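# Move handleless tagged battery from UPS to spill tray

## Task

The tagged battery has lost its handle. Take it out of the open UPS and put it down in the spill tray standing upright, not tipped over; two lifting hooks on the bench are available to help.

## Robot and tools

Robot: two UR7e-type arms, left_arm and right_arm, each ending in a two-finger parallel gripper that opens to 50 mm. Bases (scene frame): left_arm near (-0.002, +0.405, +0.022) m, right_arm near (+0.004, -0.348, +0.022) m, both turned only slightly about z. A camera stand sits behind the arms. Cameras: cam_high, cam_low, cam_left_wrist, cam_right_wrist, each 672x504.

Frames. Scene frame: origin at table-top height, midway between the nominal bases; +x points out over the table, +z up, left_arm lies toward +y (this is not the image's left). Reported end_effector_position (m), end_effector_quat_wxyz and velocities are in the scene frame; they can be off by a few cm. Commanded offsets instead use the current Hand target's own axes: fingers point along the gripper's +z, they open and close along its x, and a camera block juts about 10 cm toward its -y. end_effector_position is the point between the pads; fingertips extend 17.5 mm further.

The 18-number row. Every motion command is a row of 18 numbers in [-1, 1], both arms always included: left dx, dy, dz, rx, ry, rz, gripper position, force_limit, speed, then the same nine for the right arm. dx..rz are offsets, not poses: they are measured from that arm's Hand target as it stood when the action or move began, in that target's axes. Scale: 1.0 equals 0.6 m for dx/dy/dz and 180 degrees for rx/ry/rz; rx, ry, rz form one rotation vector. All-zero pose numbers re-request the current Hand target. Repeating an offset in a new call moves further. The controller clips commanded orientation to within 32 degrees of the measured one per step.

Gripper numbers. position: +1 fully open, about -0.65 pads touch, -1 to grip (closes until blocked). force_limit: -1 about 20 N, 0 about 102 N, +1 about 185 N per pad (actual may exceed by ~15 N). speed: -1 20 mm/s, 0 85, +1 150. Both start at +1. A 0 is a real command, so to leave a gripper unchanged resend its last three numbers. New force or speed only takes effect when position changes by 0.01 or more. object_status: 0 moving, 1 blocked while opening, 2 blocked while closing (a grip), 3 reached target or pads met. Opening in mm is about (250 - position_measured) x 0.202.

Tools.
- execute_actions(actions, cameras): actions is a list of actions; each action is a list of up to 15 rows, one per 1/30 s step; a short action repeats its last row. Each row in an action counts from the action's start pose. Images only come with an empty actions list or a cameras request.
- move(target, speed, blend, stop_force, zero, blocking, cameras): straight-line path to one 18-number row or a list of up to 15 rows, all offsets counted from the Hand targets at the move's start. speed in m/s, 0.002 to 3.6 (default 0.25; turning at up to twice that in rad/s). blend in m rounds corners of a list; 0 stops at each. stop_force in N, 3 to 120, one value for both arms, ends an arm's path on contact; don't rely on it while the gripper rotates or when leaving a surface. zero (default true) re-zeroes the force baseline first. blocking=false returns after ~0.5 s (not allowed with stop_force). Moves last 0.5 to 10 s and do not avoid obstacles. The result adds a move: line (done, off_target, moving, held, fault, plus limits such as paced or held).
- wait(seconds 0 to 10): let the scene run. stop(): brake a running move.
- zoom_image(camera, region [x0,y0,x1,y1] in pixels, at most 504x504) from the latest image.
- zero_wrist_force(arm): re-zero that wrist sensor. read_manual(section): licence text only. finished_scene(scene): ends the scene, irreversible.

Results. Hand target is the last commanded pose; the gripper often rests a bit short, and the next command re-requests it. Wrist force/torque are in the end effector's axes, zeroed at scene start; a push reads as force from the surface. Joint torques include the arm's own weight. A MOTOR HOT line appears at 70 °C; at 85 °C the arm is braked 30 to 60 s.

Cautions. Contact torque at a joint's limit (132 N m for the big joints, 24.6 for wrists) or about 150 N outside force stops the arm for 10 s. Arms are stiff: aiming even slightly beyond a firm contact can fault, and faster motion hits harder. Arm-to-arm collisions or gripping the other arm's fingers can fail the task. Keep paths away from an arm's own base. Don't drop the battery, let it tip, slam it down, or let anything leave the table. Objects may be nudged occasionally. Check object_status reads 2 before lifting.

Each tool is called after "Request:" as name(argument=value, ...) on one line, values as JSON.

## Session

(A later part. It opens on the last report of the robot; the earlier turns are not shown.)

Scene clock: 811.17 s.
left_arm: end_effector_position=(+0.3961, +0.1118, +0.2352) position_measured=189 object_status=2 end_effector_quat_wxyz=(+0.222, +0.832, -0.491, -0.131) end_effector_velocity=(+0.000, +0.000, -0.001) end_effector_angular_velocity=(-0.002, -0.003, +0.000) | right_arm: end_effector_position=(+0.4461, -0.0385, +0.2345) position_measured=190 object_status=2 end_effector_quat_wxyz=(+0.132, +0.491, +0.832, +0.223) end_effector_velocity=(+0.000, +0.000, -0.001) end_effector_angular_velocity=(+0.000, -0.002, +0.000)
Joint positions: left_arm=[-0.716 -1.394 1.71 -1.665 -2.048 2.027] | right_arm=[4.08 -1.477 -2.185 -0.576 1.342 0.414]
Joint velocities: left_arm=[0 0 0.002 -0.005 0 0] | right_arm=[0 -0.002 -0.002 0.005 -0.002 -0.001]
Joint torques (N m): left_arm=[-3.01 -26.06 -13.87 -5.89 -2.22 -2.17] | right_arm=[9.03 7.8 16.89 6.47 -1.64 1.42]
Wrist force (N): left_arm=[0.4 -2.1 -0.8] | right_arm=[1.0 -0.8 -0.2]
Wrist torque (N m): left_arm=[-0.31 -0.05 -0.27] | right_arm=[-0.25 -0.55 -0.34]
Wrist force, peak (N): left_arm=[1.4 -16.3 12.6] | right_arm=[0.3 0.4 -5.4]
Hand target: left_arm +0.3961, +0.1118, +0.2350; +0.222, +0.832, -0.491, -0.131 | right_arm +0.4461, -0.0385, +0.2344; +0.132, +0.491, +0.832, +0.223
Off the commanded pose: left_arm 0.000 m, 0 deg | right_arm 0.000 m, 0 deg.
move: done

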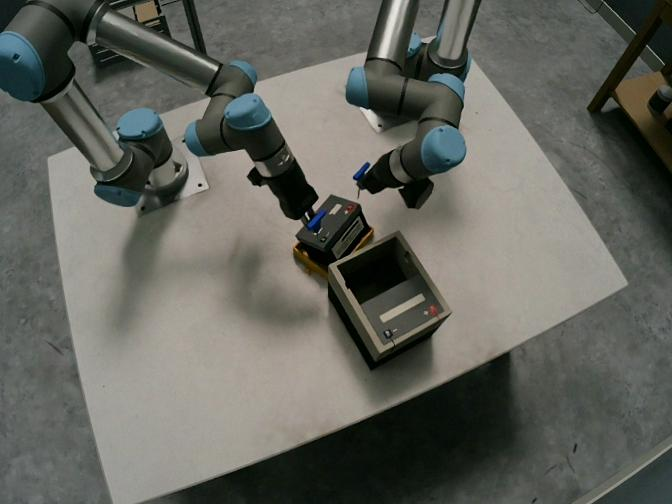

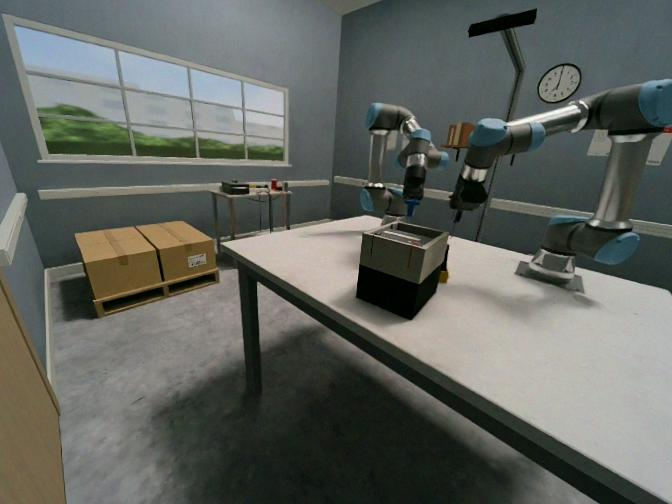

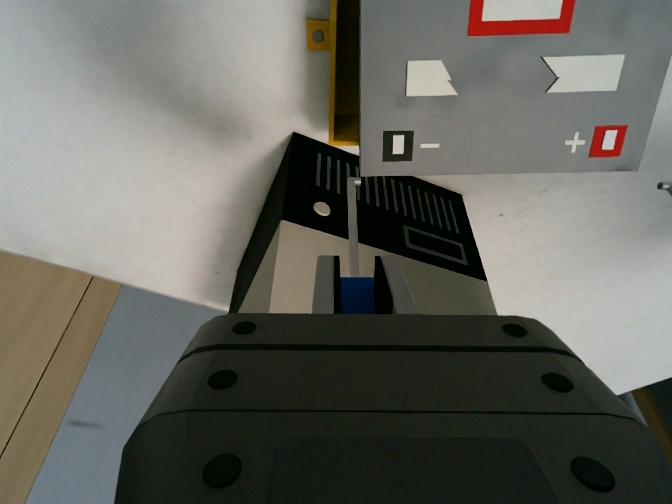

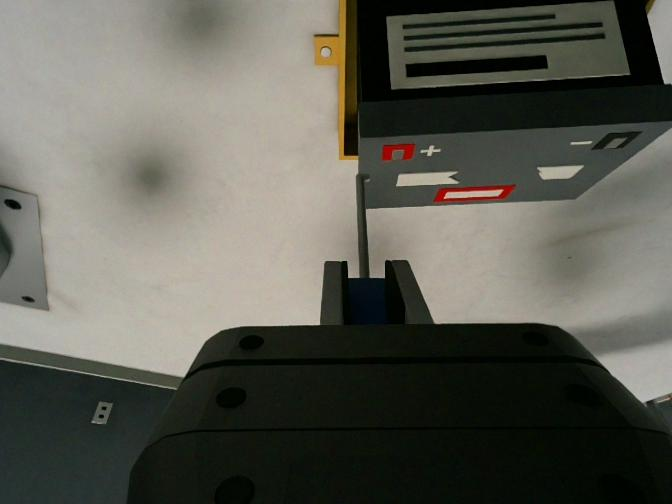

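Request:
move(target=[[-0.005,0.0455,0.0263,0,0,0,-1,0,-0.5,-0.0083,-0.0272,-0.0157,0,0,0,-1,0,-0.5],[-0.005,-0.017,0.1347,0,0,0,-1,0,-0.5,-0.0083,-0.0893,0.0918,0,0,0,-1,0,-0.5]], speed=0.04, stop_force=5, cameras=["cam_left_wrist","cam_right_wrist"])

Request:
zoom_image(camera="cam_left_wrist", region=[290, 0, 672, 320])

Request:
zoom_image(camera="cam_right_wrist", region=[290, 0, 672, 320])

Scene clock: 883.87 s.
left_arm: end_effector_position=(+0.3671, +0.0992, +0.1598) position_measured=189 object_status=2 end_effector_quat_wxyz=(+0.222, +0.832, -0.491, -0.131) | right_arm: end_effector_position=(+0.4320, -0.0520, +0.1599) position_measured=190 object_status=2 end_effector_quat_wxyz=(+0.132, +0.491, +0.832, +0.223)
Joint positions: left_arm=[-0.769 -1.365 1.893 -1.904 -2.059 1.969] | right_arm=[4.091 -1.562 -2.342 -0.335 1.337 0.424]
Joint torques (N m): left_arm=[8.64 -42.5 -37.43 -0.03 -0.53 -0.4] | right_arm=[-8.6 29.78 27.33 3 1.45 -1.35]
Wrist force (N): left_arm=[0.7 -1.9 -0.7] | right_arm=[1.0 -0.8 -0.2]
Wrist torque (N m): left_arm=[-0.30 -0.09 -0.34] | right_arm=[-0.24 -0.54 -0.36]
Wrist force, peak (N): left_arm=[0.6 -2.8 -0.6] | right_arm=[1.2 -0.9 -0.9]
Hand target: left_arm +0.3671, +0.0992, +0.1598; +0.222, +0.832, -0.491, -0.131 | right_arm +0.4320, -0.0520, +0.1599; +0.132, +0.491, +0.832, +0.223
Off the commanded pose: left_arm 0.000 m, 0 deg | right_arm 0.000 m, 0 deg.
move: done
Images, in order (width x height): cam_left_wrist 672x504, cam_right_wrist 672x504.

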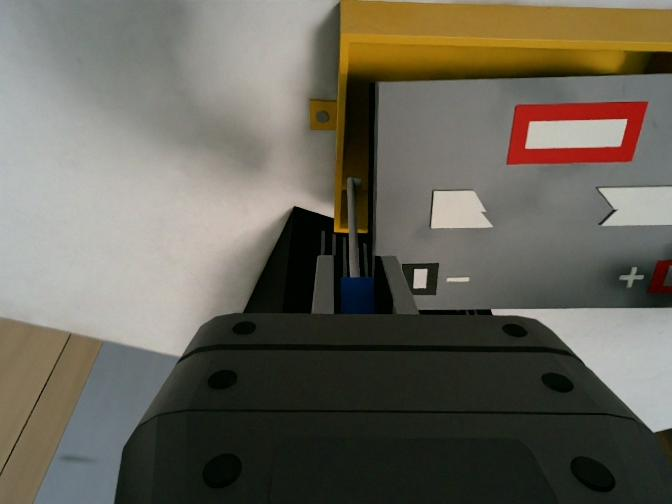

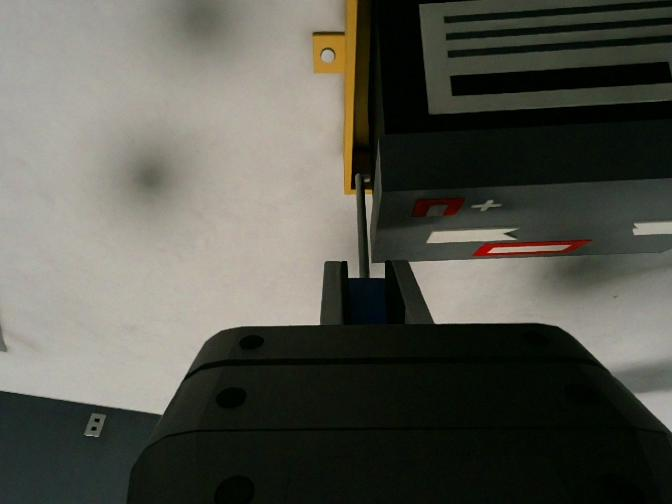

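Scaled by 1.319 from the camera's 672x504 image, which has a finer 960x720 frame.

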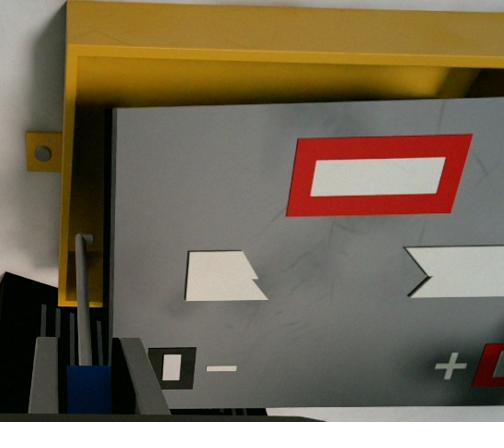

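Scaled by 1.319 from the camera's 672x504 image, which has a finer 960x720 frame.

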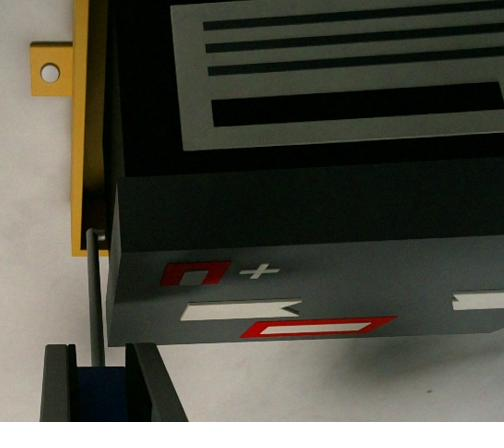

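Request:
move(target=[0.022,0,0,0,0,0,-1,0,-0.5,0.022,0,0,0,0,0,-1,0,-0.5], speed=0.01, stop_force=3, cameras=["cam_left_wrist","cam_right_wrist"])

Request:
zoom_image(camera="cam_left_wrist", region=[310, 120, 430, 280])

Request:
zoom_image(camera="cam_right_wrist", region=[310, 120, 430, 280])

Scene clock: 892.23 s.
left_arm: end_effector_position=(+0.3686, +0.0964, +0.1599) position_measured=189 object_status=2 end_effector_quat_wxyz=(+0.222, +0.832, -0.491, -0.131) | right_arm: end_effector_position=(+0.4282, -0.0451, +0.1599) position_measured=190 object_status=2 end_effector_quat_wxyz=(+0.132, +0.491, +0.832, +0.223)
Joint positions: left_arm=[-0.771 -1.359 1.885 -1.904 -2.059 1.966] | right_arm=[4.11 -1.564 -2.34 -0.34 1.329 0.441]
Joint torques (N m): left_arm=[9.08 -43.05 -12.35 -3.08 -0.09 2.77] | right_arm=[-9.43 28.48 14.89 6.54 1.74 -1.66]
Wrist force (N): left_arm=[-0.7 -1.9 -0.6] | right_arm=[-0.5 -0.6 -0.7]
Wrist torque (N m): left_arm=[-0.27 -0.16 -0.32] | right_arm=[-0.23 -0.63 -0.32]
Wrist force, peak (N): left_arm=[-2.7 -2.9 0.4] | right_arm=[-2.1 0.0 -1.1]
Hand target: left_arm +0.3686, +0.0964, +0.1599; +0.222, +0.832, -0.491, -0.131 (not the last commanded pose) | right_arm +0.4282, -0.0451, +0.1599; +0.132, +0.491, +0.832, +0.223 (not the last commanded pose)
Off the commanded pose: left_arm 0.010 m, 0 deg | right_arm 0.005 m, 0 deg.
move: contact (left_arm, right_arm)
Images, in order (width x height): cam_left_wrist 672x504, cam_right_wrist 672x504.

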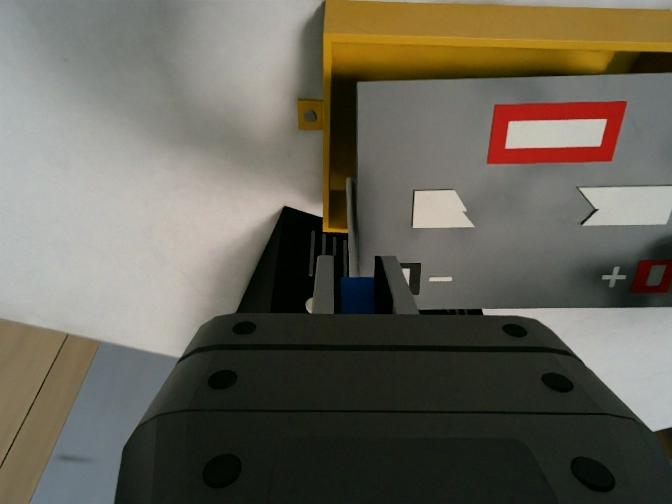

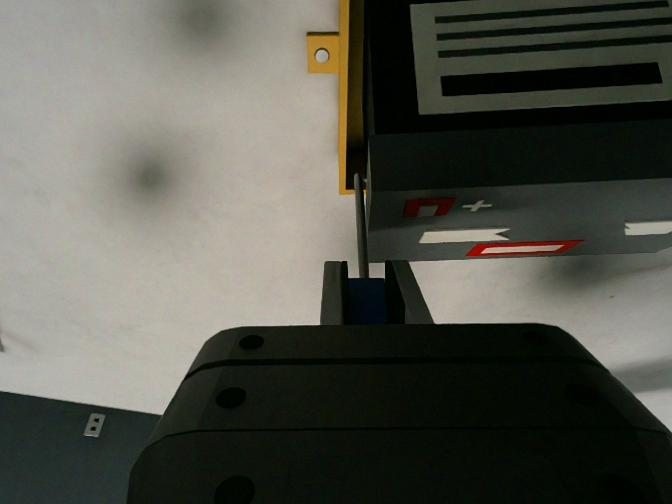

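Scaled by 3.150 from the camera's 672x504 image, which has a finer 960x720 frame.

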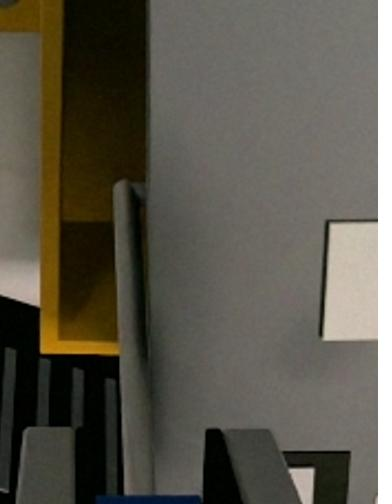

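Scaled by 3.150 from the camera's 672x504 image, which has a finer 960x720 frame.

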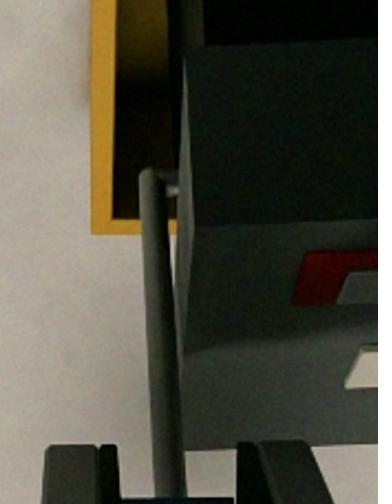

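Request:
move(target=[0.0008,0.0167,-0.0289,0,0,0,-1,0,-0.5,0.0008,0.0167,-0.0289,0,0,0,-1,0,-0.5], speed=0.012, stop_force=7, cameras=["cam_left_wrist","cam_right_wrist"])

Request:
zoom_image(camera="cam_left_wrist", region=[310, 120, 430, 280])

Request:
zoom_image(camera="cam_right_wrist", region=[310, 120, 430, 280])

Scene clock: 917.07 s.
left_arm: end_effector_position=(+0.3688, +0.0962, +0.1714) position_measured=189 object_status=2 end_effector_quat_wxyz=(+0.222, +0.832, -0.491, -0.131) | right_arm: end_effector_position=(+0.4280, -0.0449, +0.1733) position_measured=190 object_status=2 end_effector_quat_wxyz=(+0.132, +0.491, +0.832, +0.223)
Joint positions: left_arm=[-0.771 -1.373 1.869 -1.873 -2.059 1.966] | right_arm=[4.11 -1.535 -2.322 -0.387 1.328 0.442]
Joint torques (N m): left_arm=[-3.1 -25.86 -12.78 -5.37 -2.22 -1.2] | right_arm=[0 6.66 15.58 1.87 -0.85 -0.29]
Wrist force (N): left_arm=[-1.4 -2.9 -0.8] | right_arm=[-2.3 0.6 -0.2]
Wrist torque (N m): left_arm=[-0.23 -0.24 -0.36] | right_arm=[-0.28 -0.78 -0.43]
Wrist force, peak (N): left_arm=[-1.8 -9.0 7.4] | right_arm=[-1.3 -4.9 9.3]
Hand target: left_arm +0.3688, +0.0962, +0.1714; +0.222, +0.832, -0.491, -0.131 (not the last commanded pose) | right_arm +0.4281, -0.0449, +0.1733; +0.132, +0.491, +0.832, +0.223 (not the last commanded pose)
Off the commanded pose: left_arm 0.009 m, 0 deg | right_arm 0.007 m, 0 deg.
move: contact (left_arm, right_arm)
Images, in order (width x height): cam_left_wrist 672x504, cam_right_wrist 672x504.

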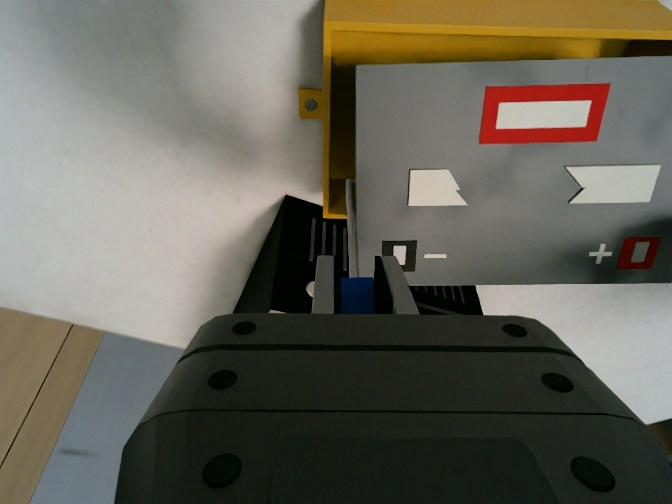

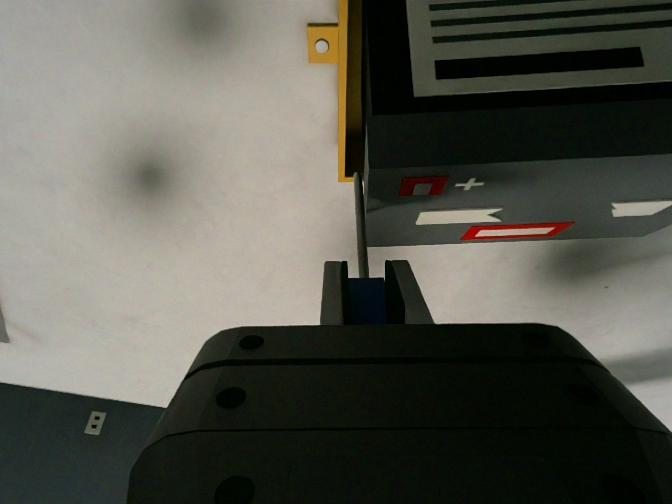

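Scaled by 3.150 from the camera's 672x504 image, which has a finer 960x720 frame.

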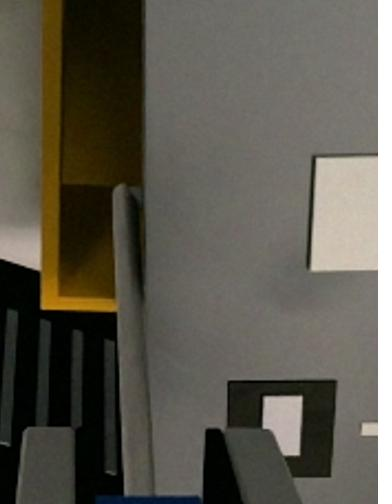

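Scaled by 3.150 from the camera's 672x504 image, which has a finer 960x720 frame.

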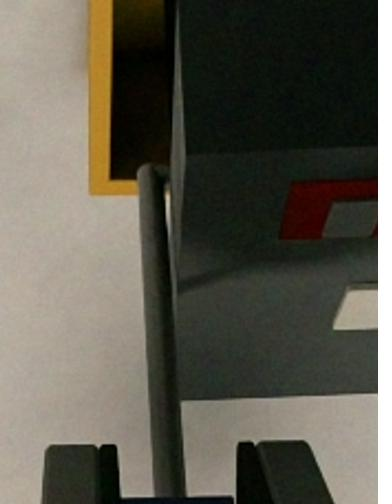

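Request:
move(target=[0,0.0208,-0.0361,0,0,0,-1,0,-0.5,0,0.0208,-0.0361,0,0,0,-1,0,-0.5], speed=0.025, cameras=["cam_left_wrist","cam_right_wrist","cam_low"])

Scene clock: 963.30 s.
left_arm: end_effector_position=(+0.3688, +0.0961, +0.1966) position_measured=189 object_status=2 end_effector_quat_wxyz=(+0.222, +0.832, -0.491, -0.131) | right_arm: end_effector_position=(+0.4281, -0.0449, +0.1984) position_measured=190 object_status=2 end_effector_quat_wxyz=(+0.132, +0.491, +0.832, +0.223) end_effector_velocity=(+0.000, +0.001, +0.000) end_effector_angular_velocity=(+0.002, -0.001, +0.001)
Joint positions: left_arm=[-0.771 -1.4 1.83 -1.808 -2.059 1.966] | right_arm=[4.11 -1.485 -2.285 -0.473 1.328 0.442]
Joint velocities: left_arm=[within noise] | right_arm=[0.001 -0.002 -0.001 0.005 0 0]
Joint torques (N m): left_arm=[-2.27 -32.58 -22.1 -7.28 -4.08 0.48] | right_arm=[4.68 9.72 19.15 7.65 -0.98 1.35]
Wrist force (N): left_arm=[-3.4 -15.9 9.1] | right_arm=[-1.7 -1.4 6.2]
Wrist torque (N m): left_arm=[-0.31 -0.39 -0.46] | right_arm=[-0.34 -0.78 -0.41]
Wrist force, peak (N): left_arm=[-0.5 -17.3 18.5] | right_arm=[-0.2 -12.3 16.6]
Hand target: left_arm +0.3687, +0.0962, +0.1964; +0.222, +0.832, -0.491, -0.131 | right_arm +0.4280, -0.0449, +0.1983; +0.132, +0.491, +0.832, +0.223
Off the commanded pose: left_arm 0.000 m, 0 deg | right_arm 0.000 m, 0 deg.
move: done
Images, in order (width x height): cam_low 672x504, cam_left_wrist 672x504, cam_right_wrist 672x504.

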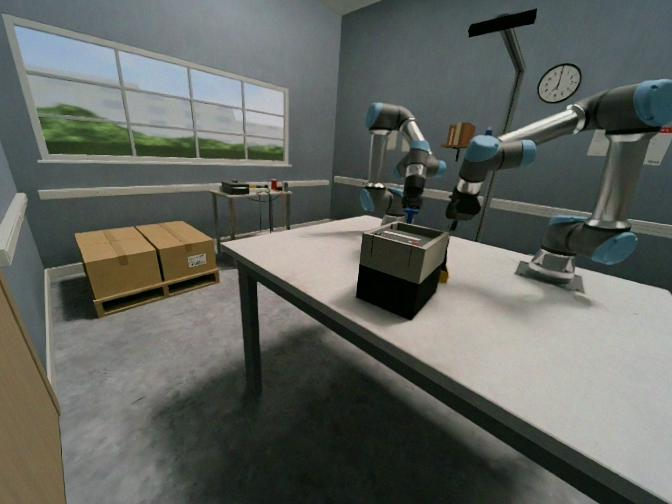

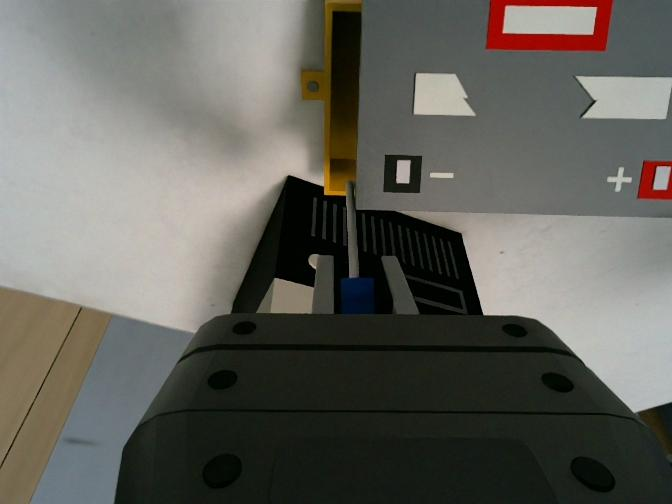

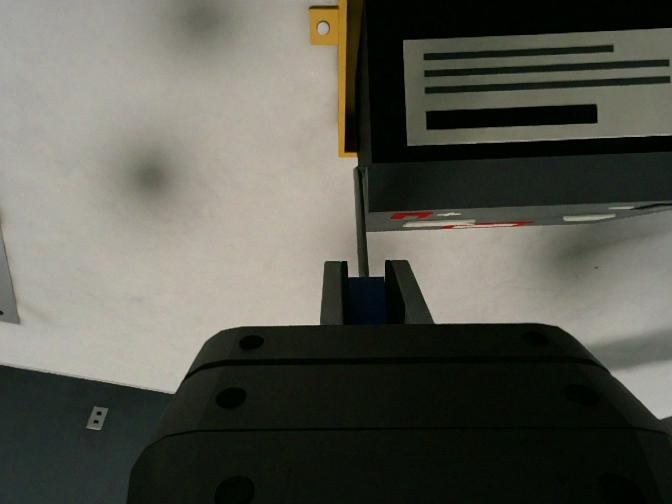

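Request:
wait(seconds=0, cameras=["all"])

Request:
zoom_image(camera="cam_high", region=[250, 150, 450, 300])

Request:
zoom_image(camera="cam_left_wrist", region=[250, 120, 450, 300])

Request:
zoom_image(camera="cam_right_wrist", region=[280, 80, 500, 300])

Scene clock: 982.17 s.
left_arm: end_effector_position=(+0.3688, +0.0962, +0.1964) position_measured=189 object_status=2 end_effector_quat_wxyz=(+0.222, +0.832, -0.491, -0.131) | right_arm: end_effector_position=(+0.4280, -0.0449, +0.1983) position_measured=190 object_status=2 end_effector_quat_wxyz=(+0.132, +0.491, +0.832, +0.223)
Joint positions: left_arm=[-0.771 -1.4 1.831 -1.808 -2.059 1.966] | right_arm=[4.11 -1.485 -2.285 -0.473 1.328 0.442]
Joint torques (N m): left_arm=[-10.26 -30.45 -18.07 -2.41 -5.26 -0.18] | right_arm=[12.65 8.51 19.46 6.64 -0.5 1.99]
Wrist force (N): left_arm=[-2.3 -15.2 7.6] | right_arm=[-2.4 -1.0 6.4]
Wrist torque (N m): left_arm=[-0.30 -0.28 -0.43] | right_arm=[-0.34 -0.77 -0.42]
Wrist force, peak (N): left_arm=[-3.5 -16.1 9.2] | right_arm=[-2.4 -1.2 6.6]
Hand target: left_arm +0.3687, +0.0962, +0.1964; +0.222, +0.832, -0.491, -0.131 | right_arm +0.4280, -0.0449, +0.1983; +0.132, +0.491, +0.832, +0.223
Tool commands: left_gripper/position=-1.0 left_gripper/force_limit=+0.0 left_gripper/speed=-0.5 right_gripper/position=-1.0 right_gripper/force_limit=+0.0 right_gripper/speed=-0.5
Off the commanded pose: left_arm 0.000 m, 0 deg | right_arm 0.000 m, 0 deg.

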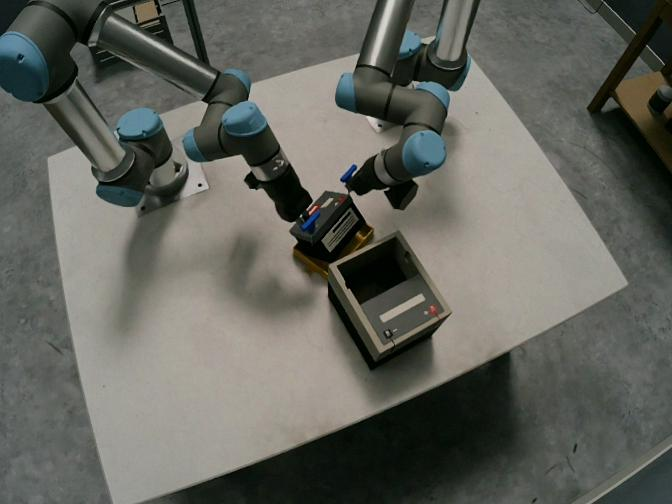

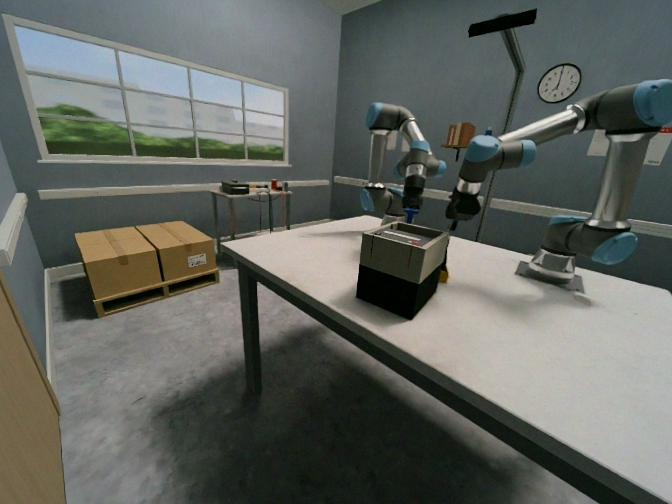

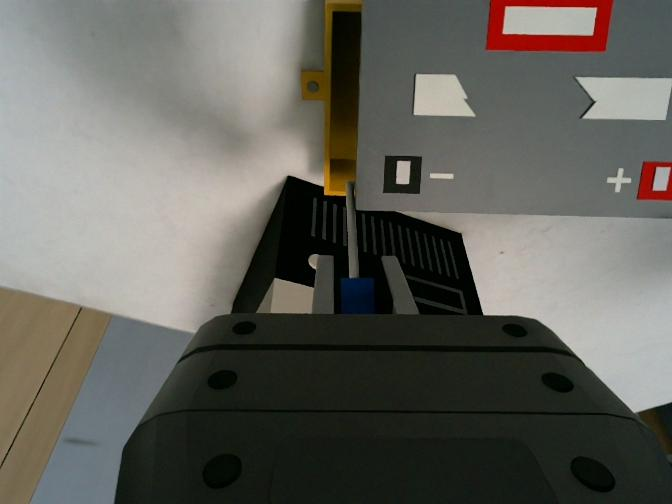

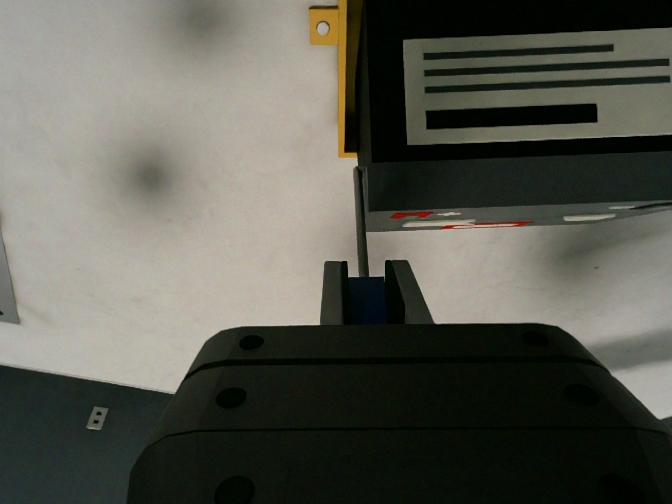

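Scaled by 2.520 from the camera's 672x504 image, which has a finer 960x720 frame.

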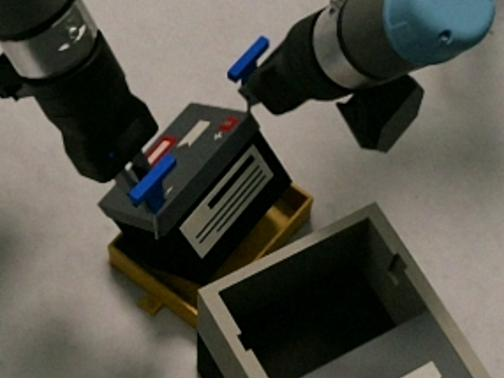

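Scaled by 2.520 from the camera's 672x504 image, which has a finer 960x720 frame.

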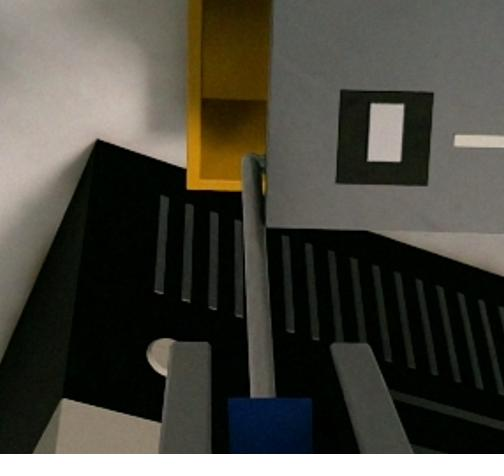

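Scaled by 2.291 from the camera's 672x504 image, which has a finer 960x720 frame.

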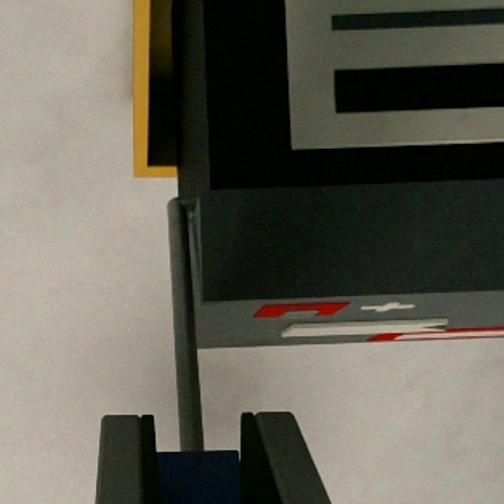

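Request:
move(target=[0,-0.0042,0.0207,0,0,0,-1,0,-0.5,0,-0.0158,0.014,0,0,0,-1,0,-0.5], speed=0.03, cameras=["cam_left_wrist","cam_right_wrist","cam_high"])

Request:
zoom_image(camera="cam_high", region=[250, 150, 450, 300])

Scene clock: 1026.50 s.
left_arm: end_effector_position=(+0.3651, +0.0942, +0.1841) position_measured=189 object_status=2 end_effector_quat_wxyz=(+0.222, +0.832, -0.491, -0.131) end_effector_velocity=(+0.000, +0.000, +0.001) end_effector_angular_velocity=(+0.002, +0.002, +0.002) | right_arm: end_effector_position=(+0.4245, -0.0468, +0.1861) position_measured=190 object_status=2 end_effector_quat_wxyz=(+0.132, +0.491, +0.832, +0.223) end_effector_velocity=(+0.000, +0.000, +0.000) end_effector_angular_velocity=(-0.003, +0.001, +0.000)
Joint positions: left_arm=[-0.778 -1.392 1.857 -1.846 -2.061 1.958] | right_arm=[4.116 -1.498 -2.313 -0.435 1.326 0.447]
Joint velocities: left_arm=[0 -0.001 -0.002 0.005 0 -0.002] | right_arm=[0 0.001 0.001 -0.005 -0.001 0]
Joint torques (N m): left_arm=[1.28 -42.94 -40.18 -1.44 -4.2 0.11] | right_arm=[-1.82 28.87 29.28 1.85 -1.83 0.03]
Wrist force (N): left_arm=[-5.2 -9.2 -0.3] | right_arm=[0.6 0.0 6.7]
Wrist torque (N m): left_arm=[-0.17 -0.54 -0.50] | right_arm=[-0.42 -0.59 -0.36]
Wrist force, peak (N): left_arm=[-2.5 -15.4 7.4] | right_arm=[-6.2 4.5 7.4]
Hand target: left_arm +0.3652, +0.0942, +0.1843; +0.222, +0.832, -0.491, -0.131 | right_arm +0.4245, -0.0468, +0.1862; +0.132, +0.491, +0.832, +0.223
Off the commanded pose: left_arm 0.000 m, 0 deg | right_arm 0.000 m, 0 deg.
move: done
Images, in order (width x height): cam_high 672x504, cam_left_wrist 672x504, cam_right_wrist 672x504.

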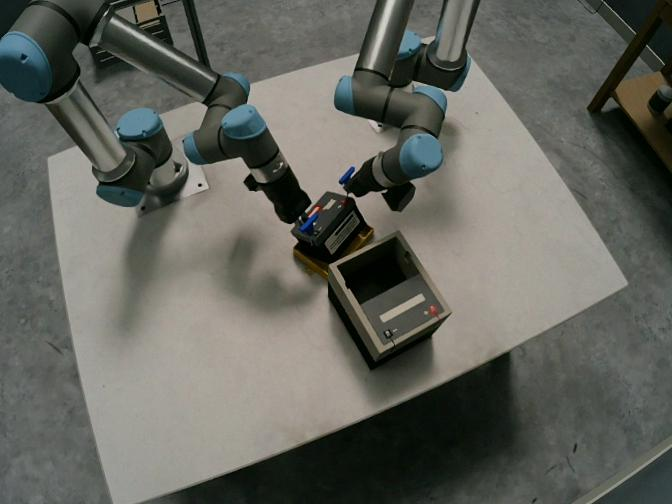

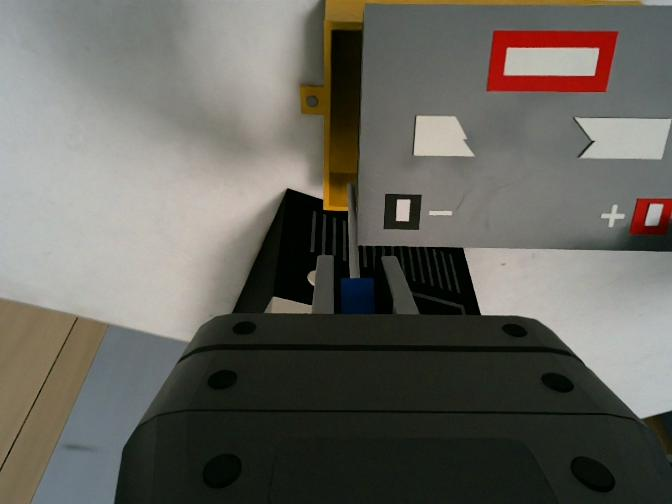

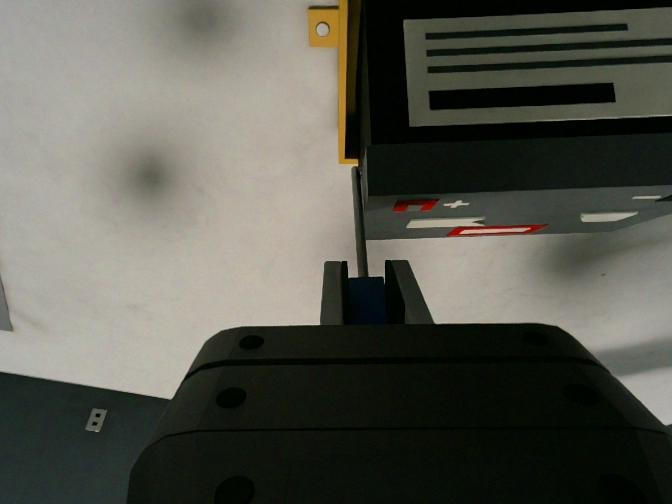

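Scaled by 2.520 from the camera's 672x504 image, which has a finer 960x720 frame.

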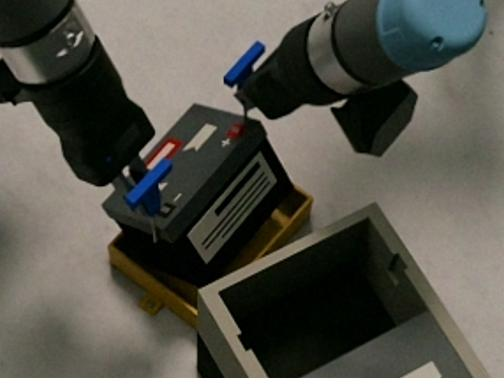

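Request:
move(target=[0,-0.0042,0.0207,0,0,0,-1,0,-0.5,0,-0.0158,0.014,0,0,0,-1,0,-0.5], speed=0.03, cameras=["cam_left_wrist","cam_right_wrist","cam_high"])

Request:
zoom_image(camera="cam_high", region=[250, 150, 450, 300])

Scene clock: 1034.87 s.
left_arm: end_effector_position=(+0.3616, +0.0922, +0.1722) position_measured=189 object_status=2 end_effector_quat_wxyz=(+0.222, +0.832, -0.491, -0.131) end_effector_velocity=(+0.000, +0.001, +0.000) end_effector_angular_velocity=(+0.004, +0.001, -0.001) | right_arm: end_effector_position=(+0.4210, -0.0487, +0.1741) position_measured=190 object_status=2 end_effector_quat_wxyz=(+0.132, +0.491, +0.832, +0.223) end_effector_velocity=(+0.000, +0.000, +0.000) end_effector_angular_velocity=(-0.002, +0.001, -0.002)
Joint positions: left_arm=[-0.785 -1.383 1.881 -1.883 -2.062 1.95] | right_arm=[4.121 -1.511 -2.34 -0.395 1.324 0.452]
Joint velocities: left_arm=[0 -0.001 -0.001 0.006 0.002 0] | right_arm=[-0.001 0.001 0.002 -0.005 0 0.001]
Joint torques (N m): left_arm=[3.38 -44.7 -45.79 -3.39 -2.3 0.06] | right_arm=[0.27 27.79 27.33 1.54 -2.22 0.09]
Wrist force (N): left_arm=[-11.9 -5.9 -0.5] | right_arm=[0.8 -0.8 -0.2]
Wrist torque (N m): left_arm=[-0.27 -0.95 -0.67] | right_arm=[-0.25 -0.51 -0.36]
Wrist force, peak (N): left_arm=[-15.4 -20.0 0.9] | right_arm=[-0.5 -0.4 6.5]
Hand target: left_arm +0.3617, +0.0923, +0.1723; +0.222, +0.832, -0.491, -0.131 | right_arm +0.4210, -0.0488, +0.1742; +0.132, +0.491, +0.832, +0.223
Off the commanded pose: left_arm 0.000 m, 0 deg | right_arm 0.000 m, 0 deg.
move: done
Images, in order (width x height): cam_high 672x504, cam_left_wrist 672x504, cam_right_wrist 672x504.

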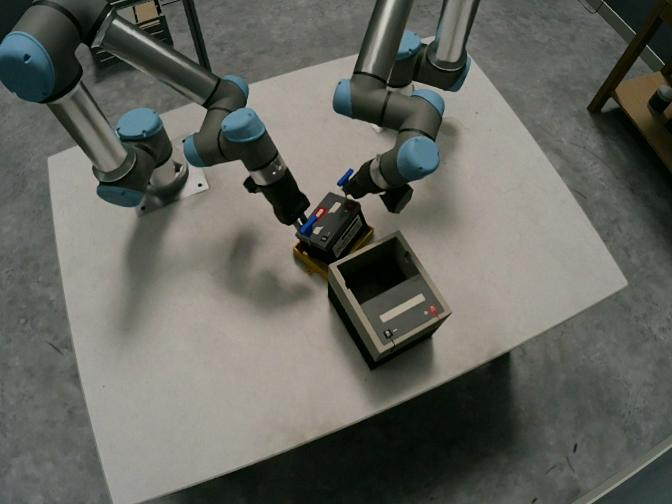

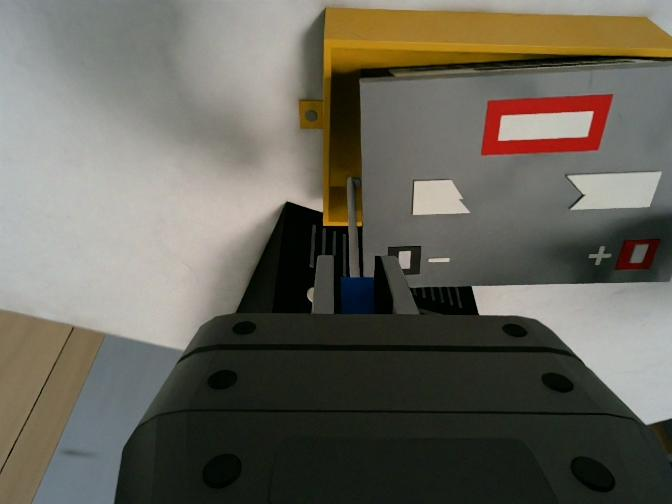

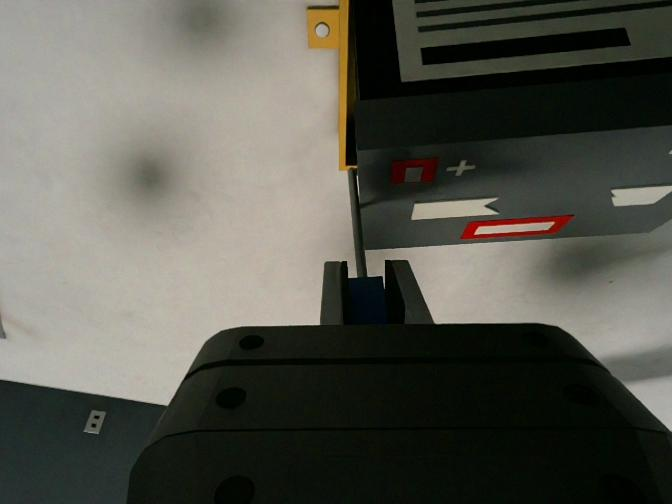

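Scaled by 2.520 from the camera's 672x504 image, which has a finer 960x720 frame.

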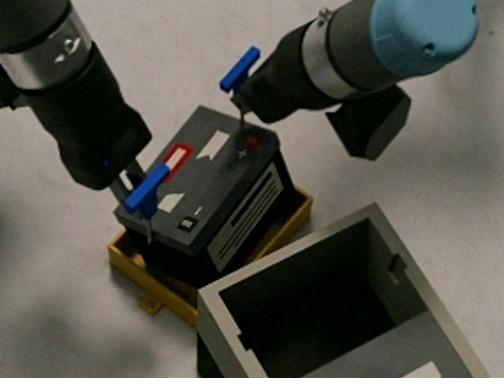

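Request:
move(target=[-0.0012,-0.0042,0.0207,0,0,0,-1,0,-0.5,0,-0.0158,0.014,0,0,0,-1,0,-0.5], speed=0.03, cameras=["cam_left_wrist","cam_right_wrist","cam_high"])

Request:
zoom_image(camera="cam_high", region=[250, 150, 450, 300])

Scene clock: 1044.87 s.
left_arm: end_effector_position=(+0.3577, +0.0909, +0.1601) position_measured=189 object_status=2 end_effector_quat_wxyz=(+0.222, +0.832, -0.491, -0.131) end_effector_velocity=(+0.000, +0.000, +0.002) end_effector_angular_velocity=(-0.001, +0.001, +0.000) | right_arm: end_effector_position=(+0.4175, -0.0507, +0.1621) position_measured=190 object_status=2 end_effector_quat_wxyz=(+0.132, +0.491, +0.832, +0.223) end_effector_velocity=(+0.000, +0.000, +0.001) end_effector_angular_velocity=(-0.002, +0.001, -0.001)
Joint positions: left_arm=[-0.792 -1.374 1.907 -1.921 -2.063 1.942] | right_arm=[4.127 -1.527 -2.366 -0.355 1.321 0.457]
Joint velocities: left_arm=[0 -0.002 -0.003 0.005 -0.002 0] | right_arm=[-0.001 0.001 0.003 -0.005 0 0.001]
Joint torques (N m): left_arm=[6.46 -52.83 -47.01 -2.56 -2.64 -0.38] | right_arm=[1.87 28.81 29.56 2.38 -0.78 0.25]
Wrist force (N): left_arm=[-3.2 -12.4 15.0] | right_arm=[-2.7 -1.3 0.6]
Wrist torque (N m): left_arm=[-0.52 -0.49 -0.43] | right_arm=[-0.24 -0.79 -0.46]
Wrist force, peak (N): left_arm=[-3.6 -14.2 14.2] | right_arm=[-5.6 1.2 1.0]
Hand target: left_arm +0.3579, +0.0910, +0.1603; +0.222, +0.832, -0.491, -0.131 | right_arm +0.4175, -0.0507, +0.1622; +0.132, +0.491, +0.832, +0.223
Off the commanded pose: left_arm 0.000 m, 0 deg | right_arm 0.000 m, 0 deg.
move: done
Images, in order (width x height): cam_high 672x504, cam_left_wrist 672x504, cam_right_wrist 672x504.

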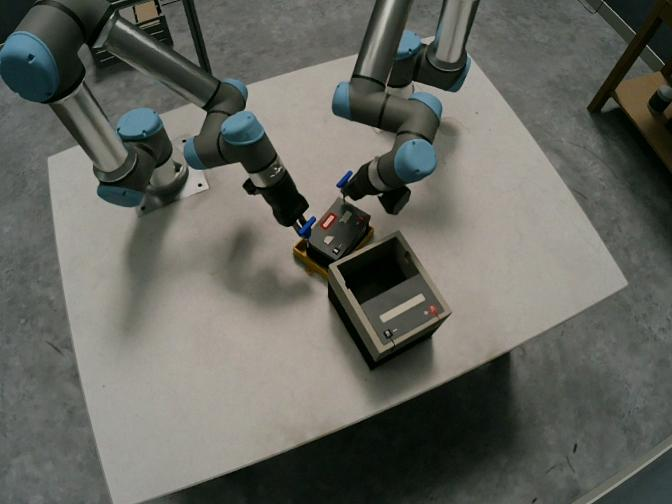

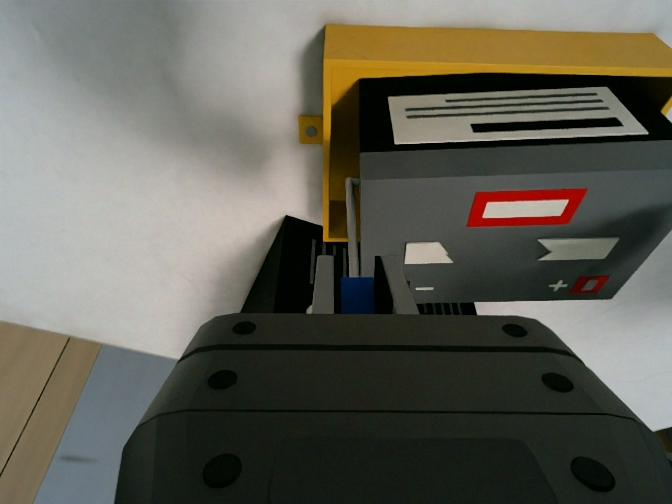

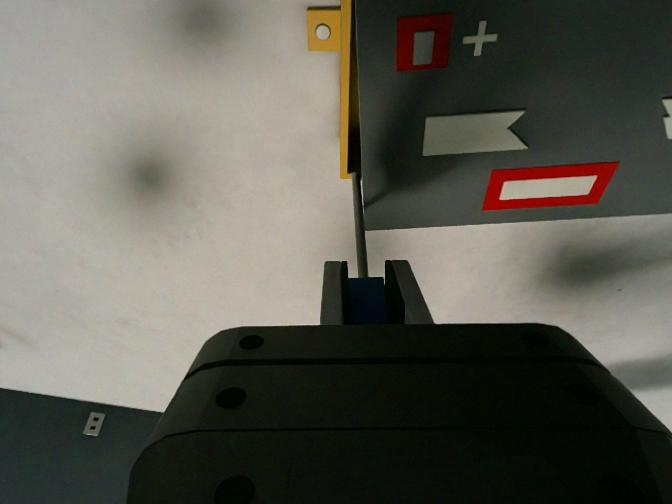

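Scaled by 2.520 from the camera's 672x504 image, which has a finer 960x720 frame.

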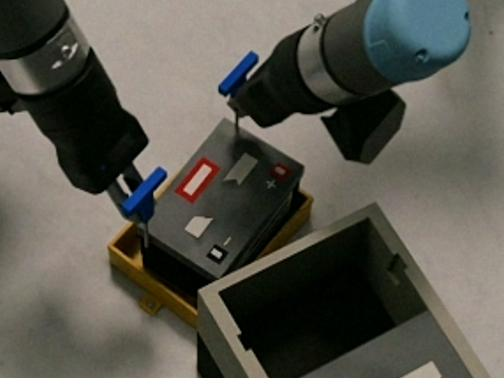

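Request:
move(target=[0,-0.0067,0.0115,0,0,0,-1,0,-0.5,0,-0.0067,0.0115,0,0,0,-1,0,-0.5], speed=0.02, cameras=["cam_left_wrist","cam_right_wrist","cam_high"])

Request:
zoom_image(camera="cam_high", region=[250, 150, 450, 300])

Scene clock: 1054.60 s.
left_arm: end_effector_position=(+0.3579, +0.0910, +0.1522) position_measured=189 object_status=2 end_effector_quat_wxyz=(+0.222, +0.832, -0.491, -0.131) | right_arm: end_effector_position=(+0.4175, -0.0508, +0.1541) position_measured=190 object_status=2 end_effector_quat_wxyz=(+0.132, +0.491, +0.832, +0.223) end_effector_velocity=(+0.000, -0.001, +0.000) end_effector_angular_velocity=(-0.002, +0.002, -0.002)
Joint positions: left_arm=[-0.792 -1.364 1.917 -1.942 -2.063 1.942] | right_arm=[4.127 -1.546 -2.377 -0.325 1.321 0.457]
Joint velocities: left_arm=[within noise] | right_arm=[-0.002 0.002 0 -0.005 0 0.001]
Joint torques (N m): left_arm=[7.94 -41.49 -28.64 -2.29 -1.48 2.77] | right_arm=[-0.27 31.18 25.26 1.69 -1.11 0.89]
Wrist force (N): left_arm=[-4.9 -0.6 -1.9] | right_arm=[1.1 -0.7 -0.3]
Wrist torque (N m): left_arm=[-0.30 -0.52 -0.46] | right_arm=[-0.23 -0.55 -0.35]
Wrist force, peak (N): left_arm=[-3.2 -12.9 15.7] | right_arm=[-3.5 -1.4 0.8]
Hand target: left_arm +0.3579, +0.0910, +0.1523; +0.222, +0.832, -0.491, -0.131 | right_arm +0.4175, -0.0507, +0.1542; +0.132, +0.491, +0.832, +0.223
Off the commanded pose: left_arm 0.000 m, 0 deg | right_arm 0.000 m, 0 deg.
move: done
Images, in order (width x height): cam_high 672x504, cam_left_wrist 672x504, cam_right_wrist 672x504.

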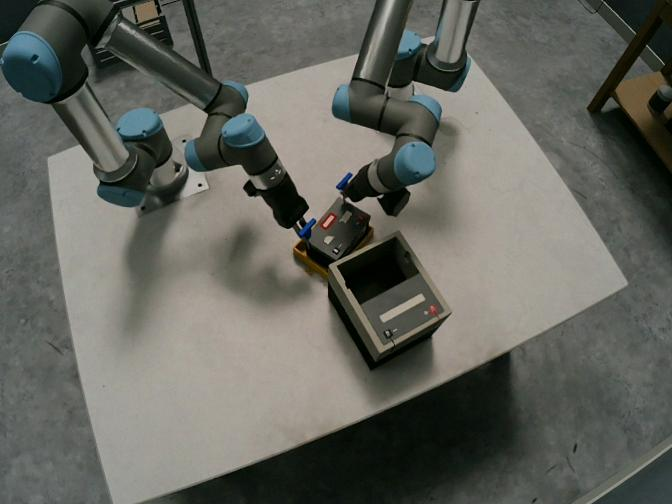

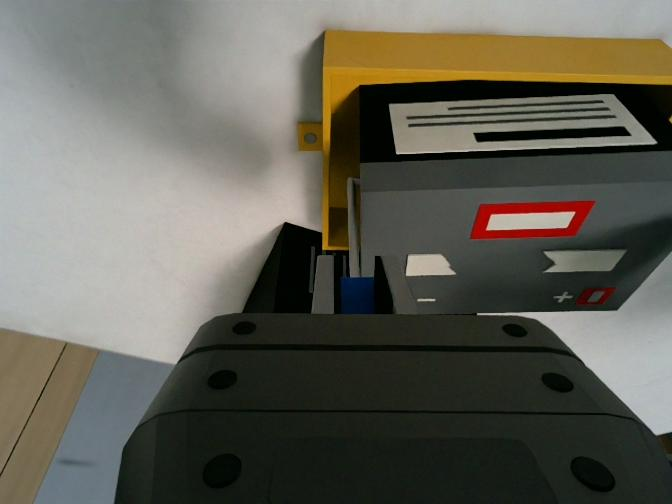

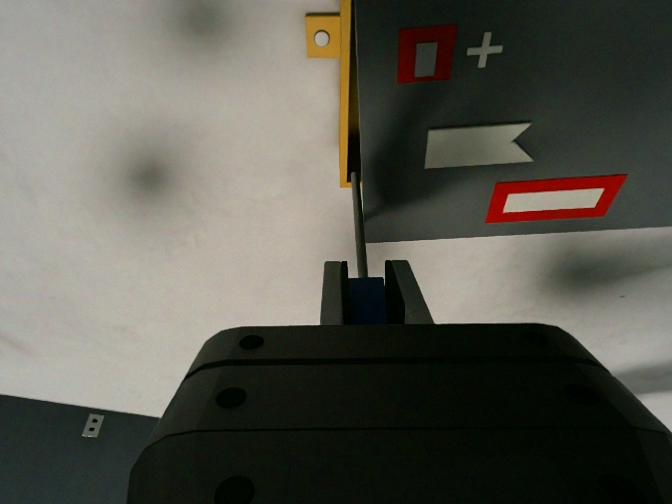

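Scaled by 2.520 from the camera's 672x504 image, which has a finer 960x720 frame.

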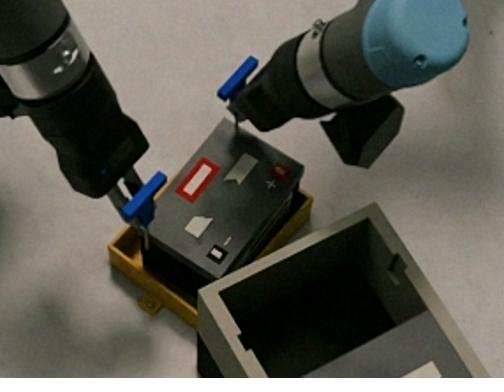

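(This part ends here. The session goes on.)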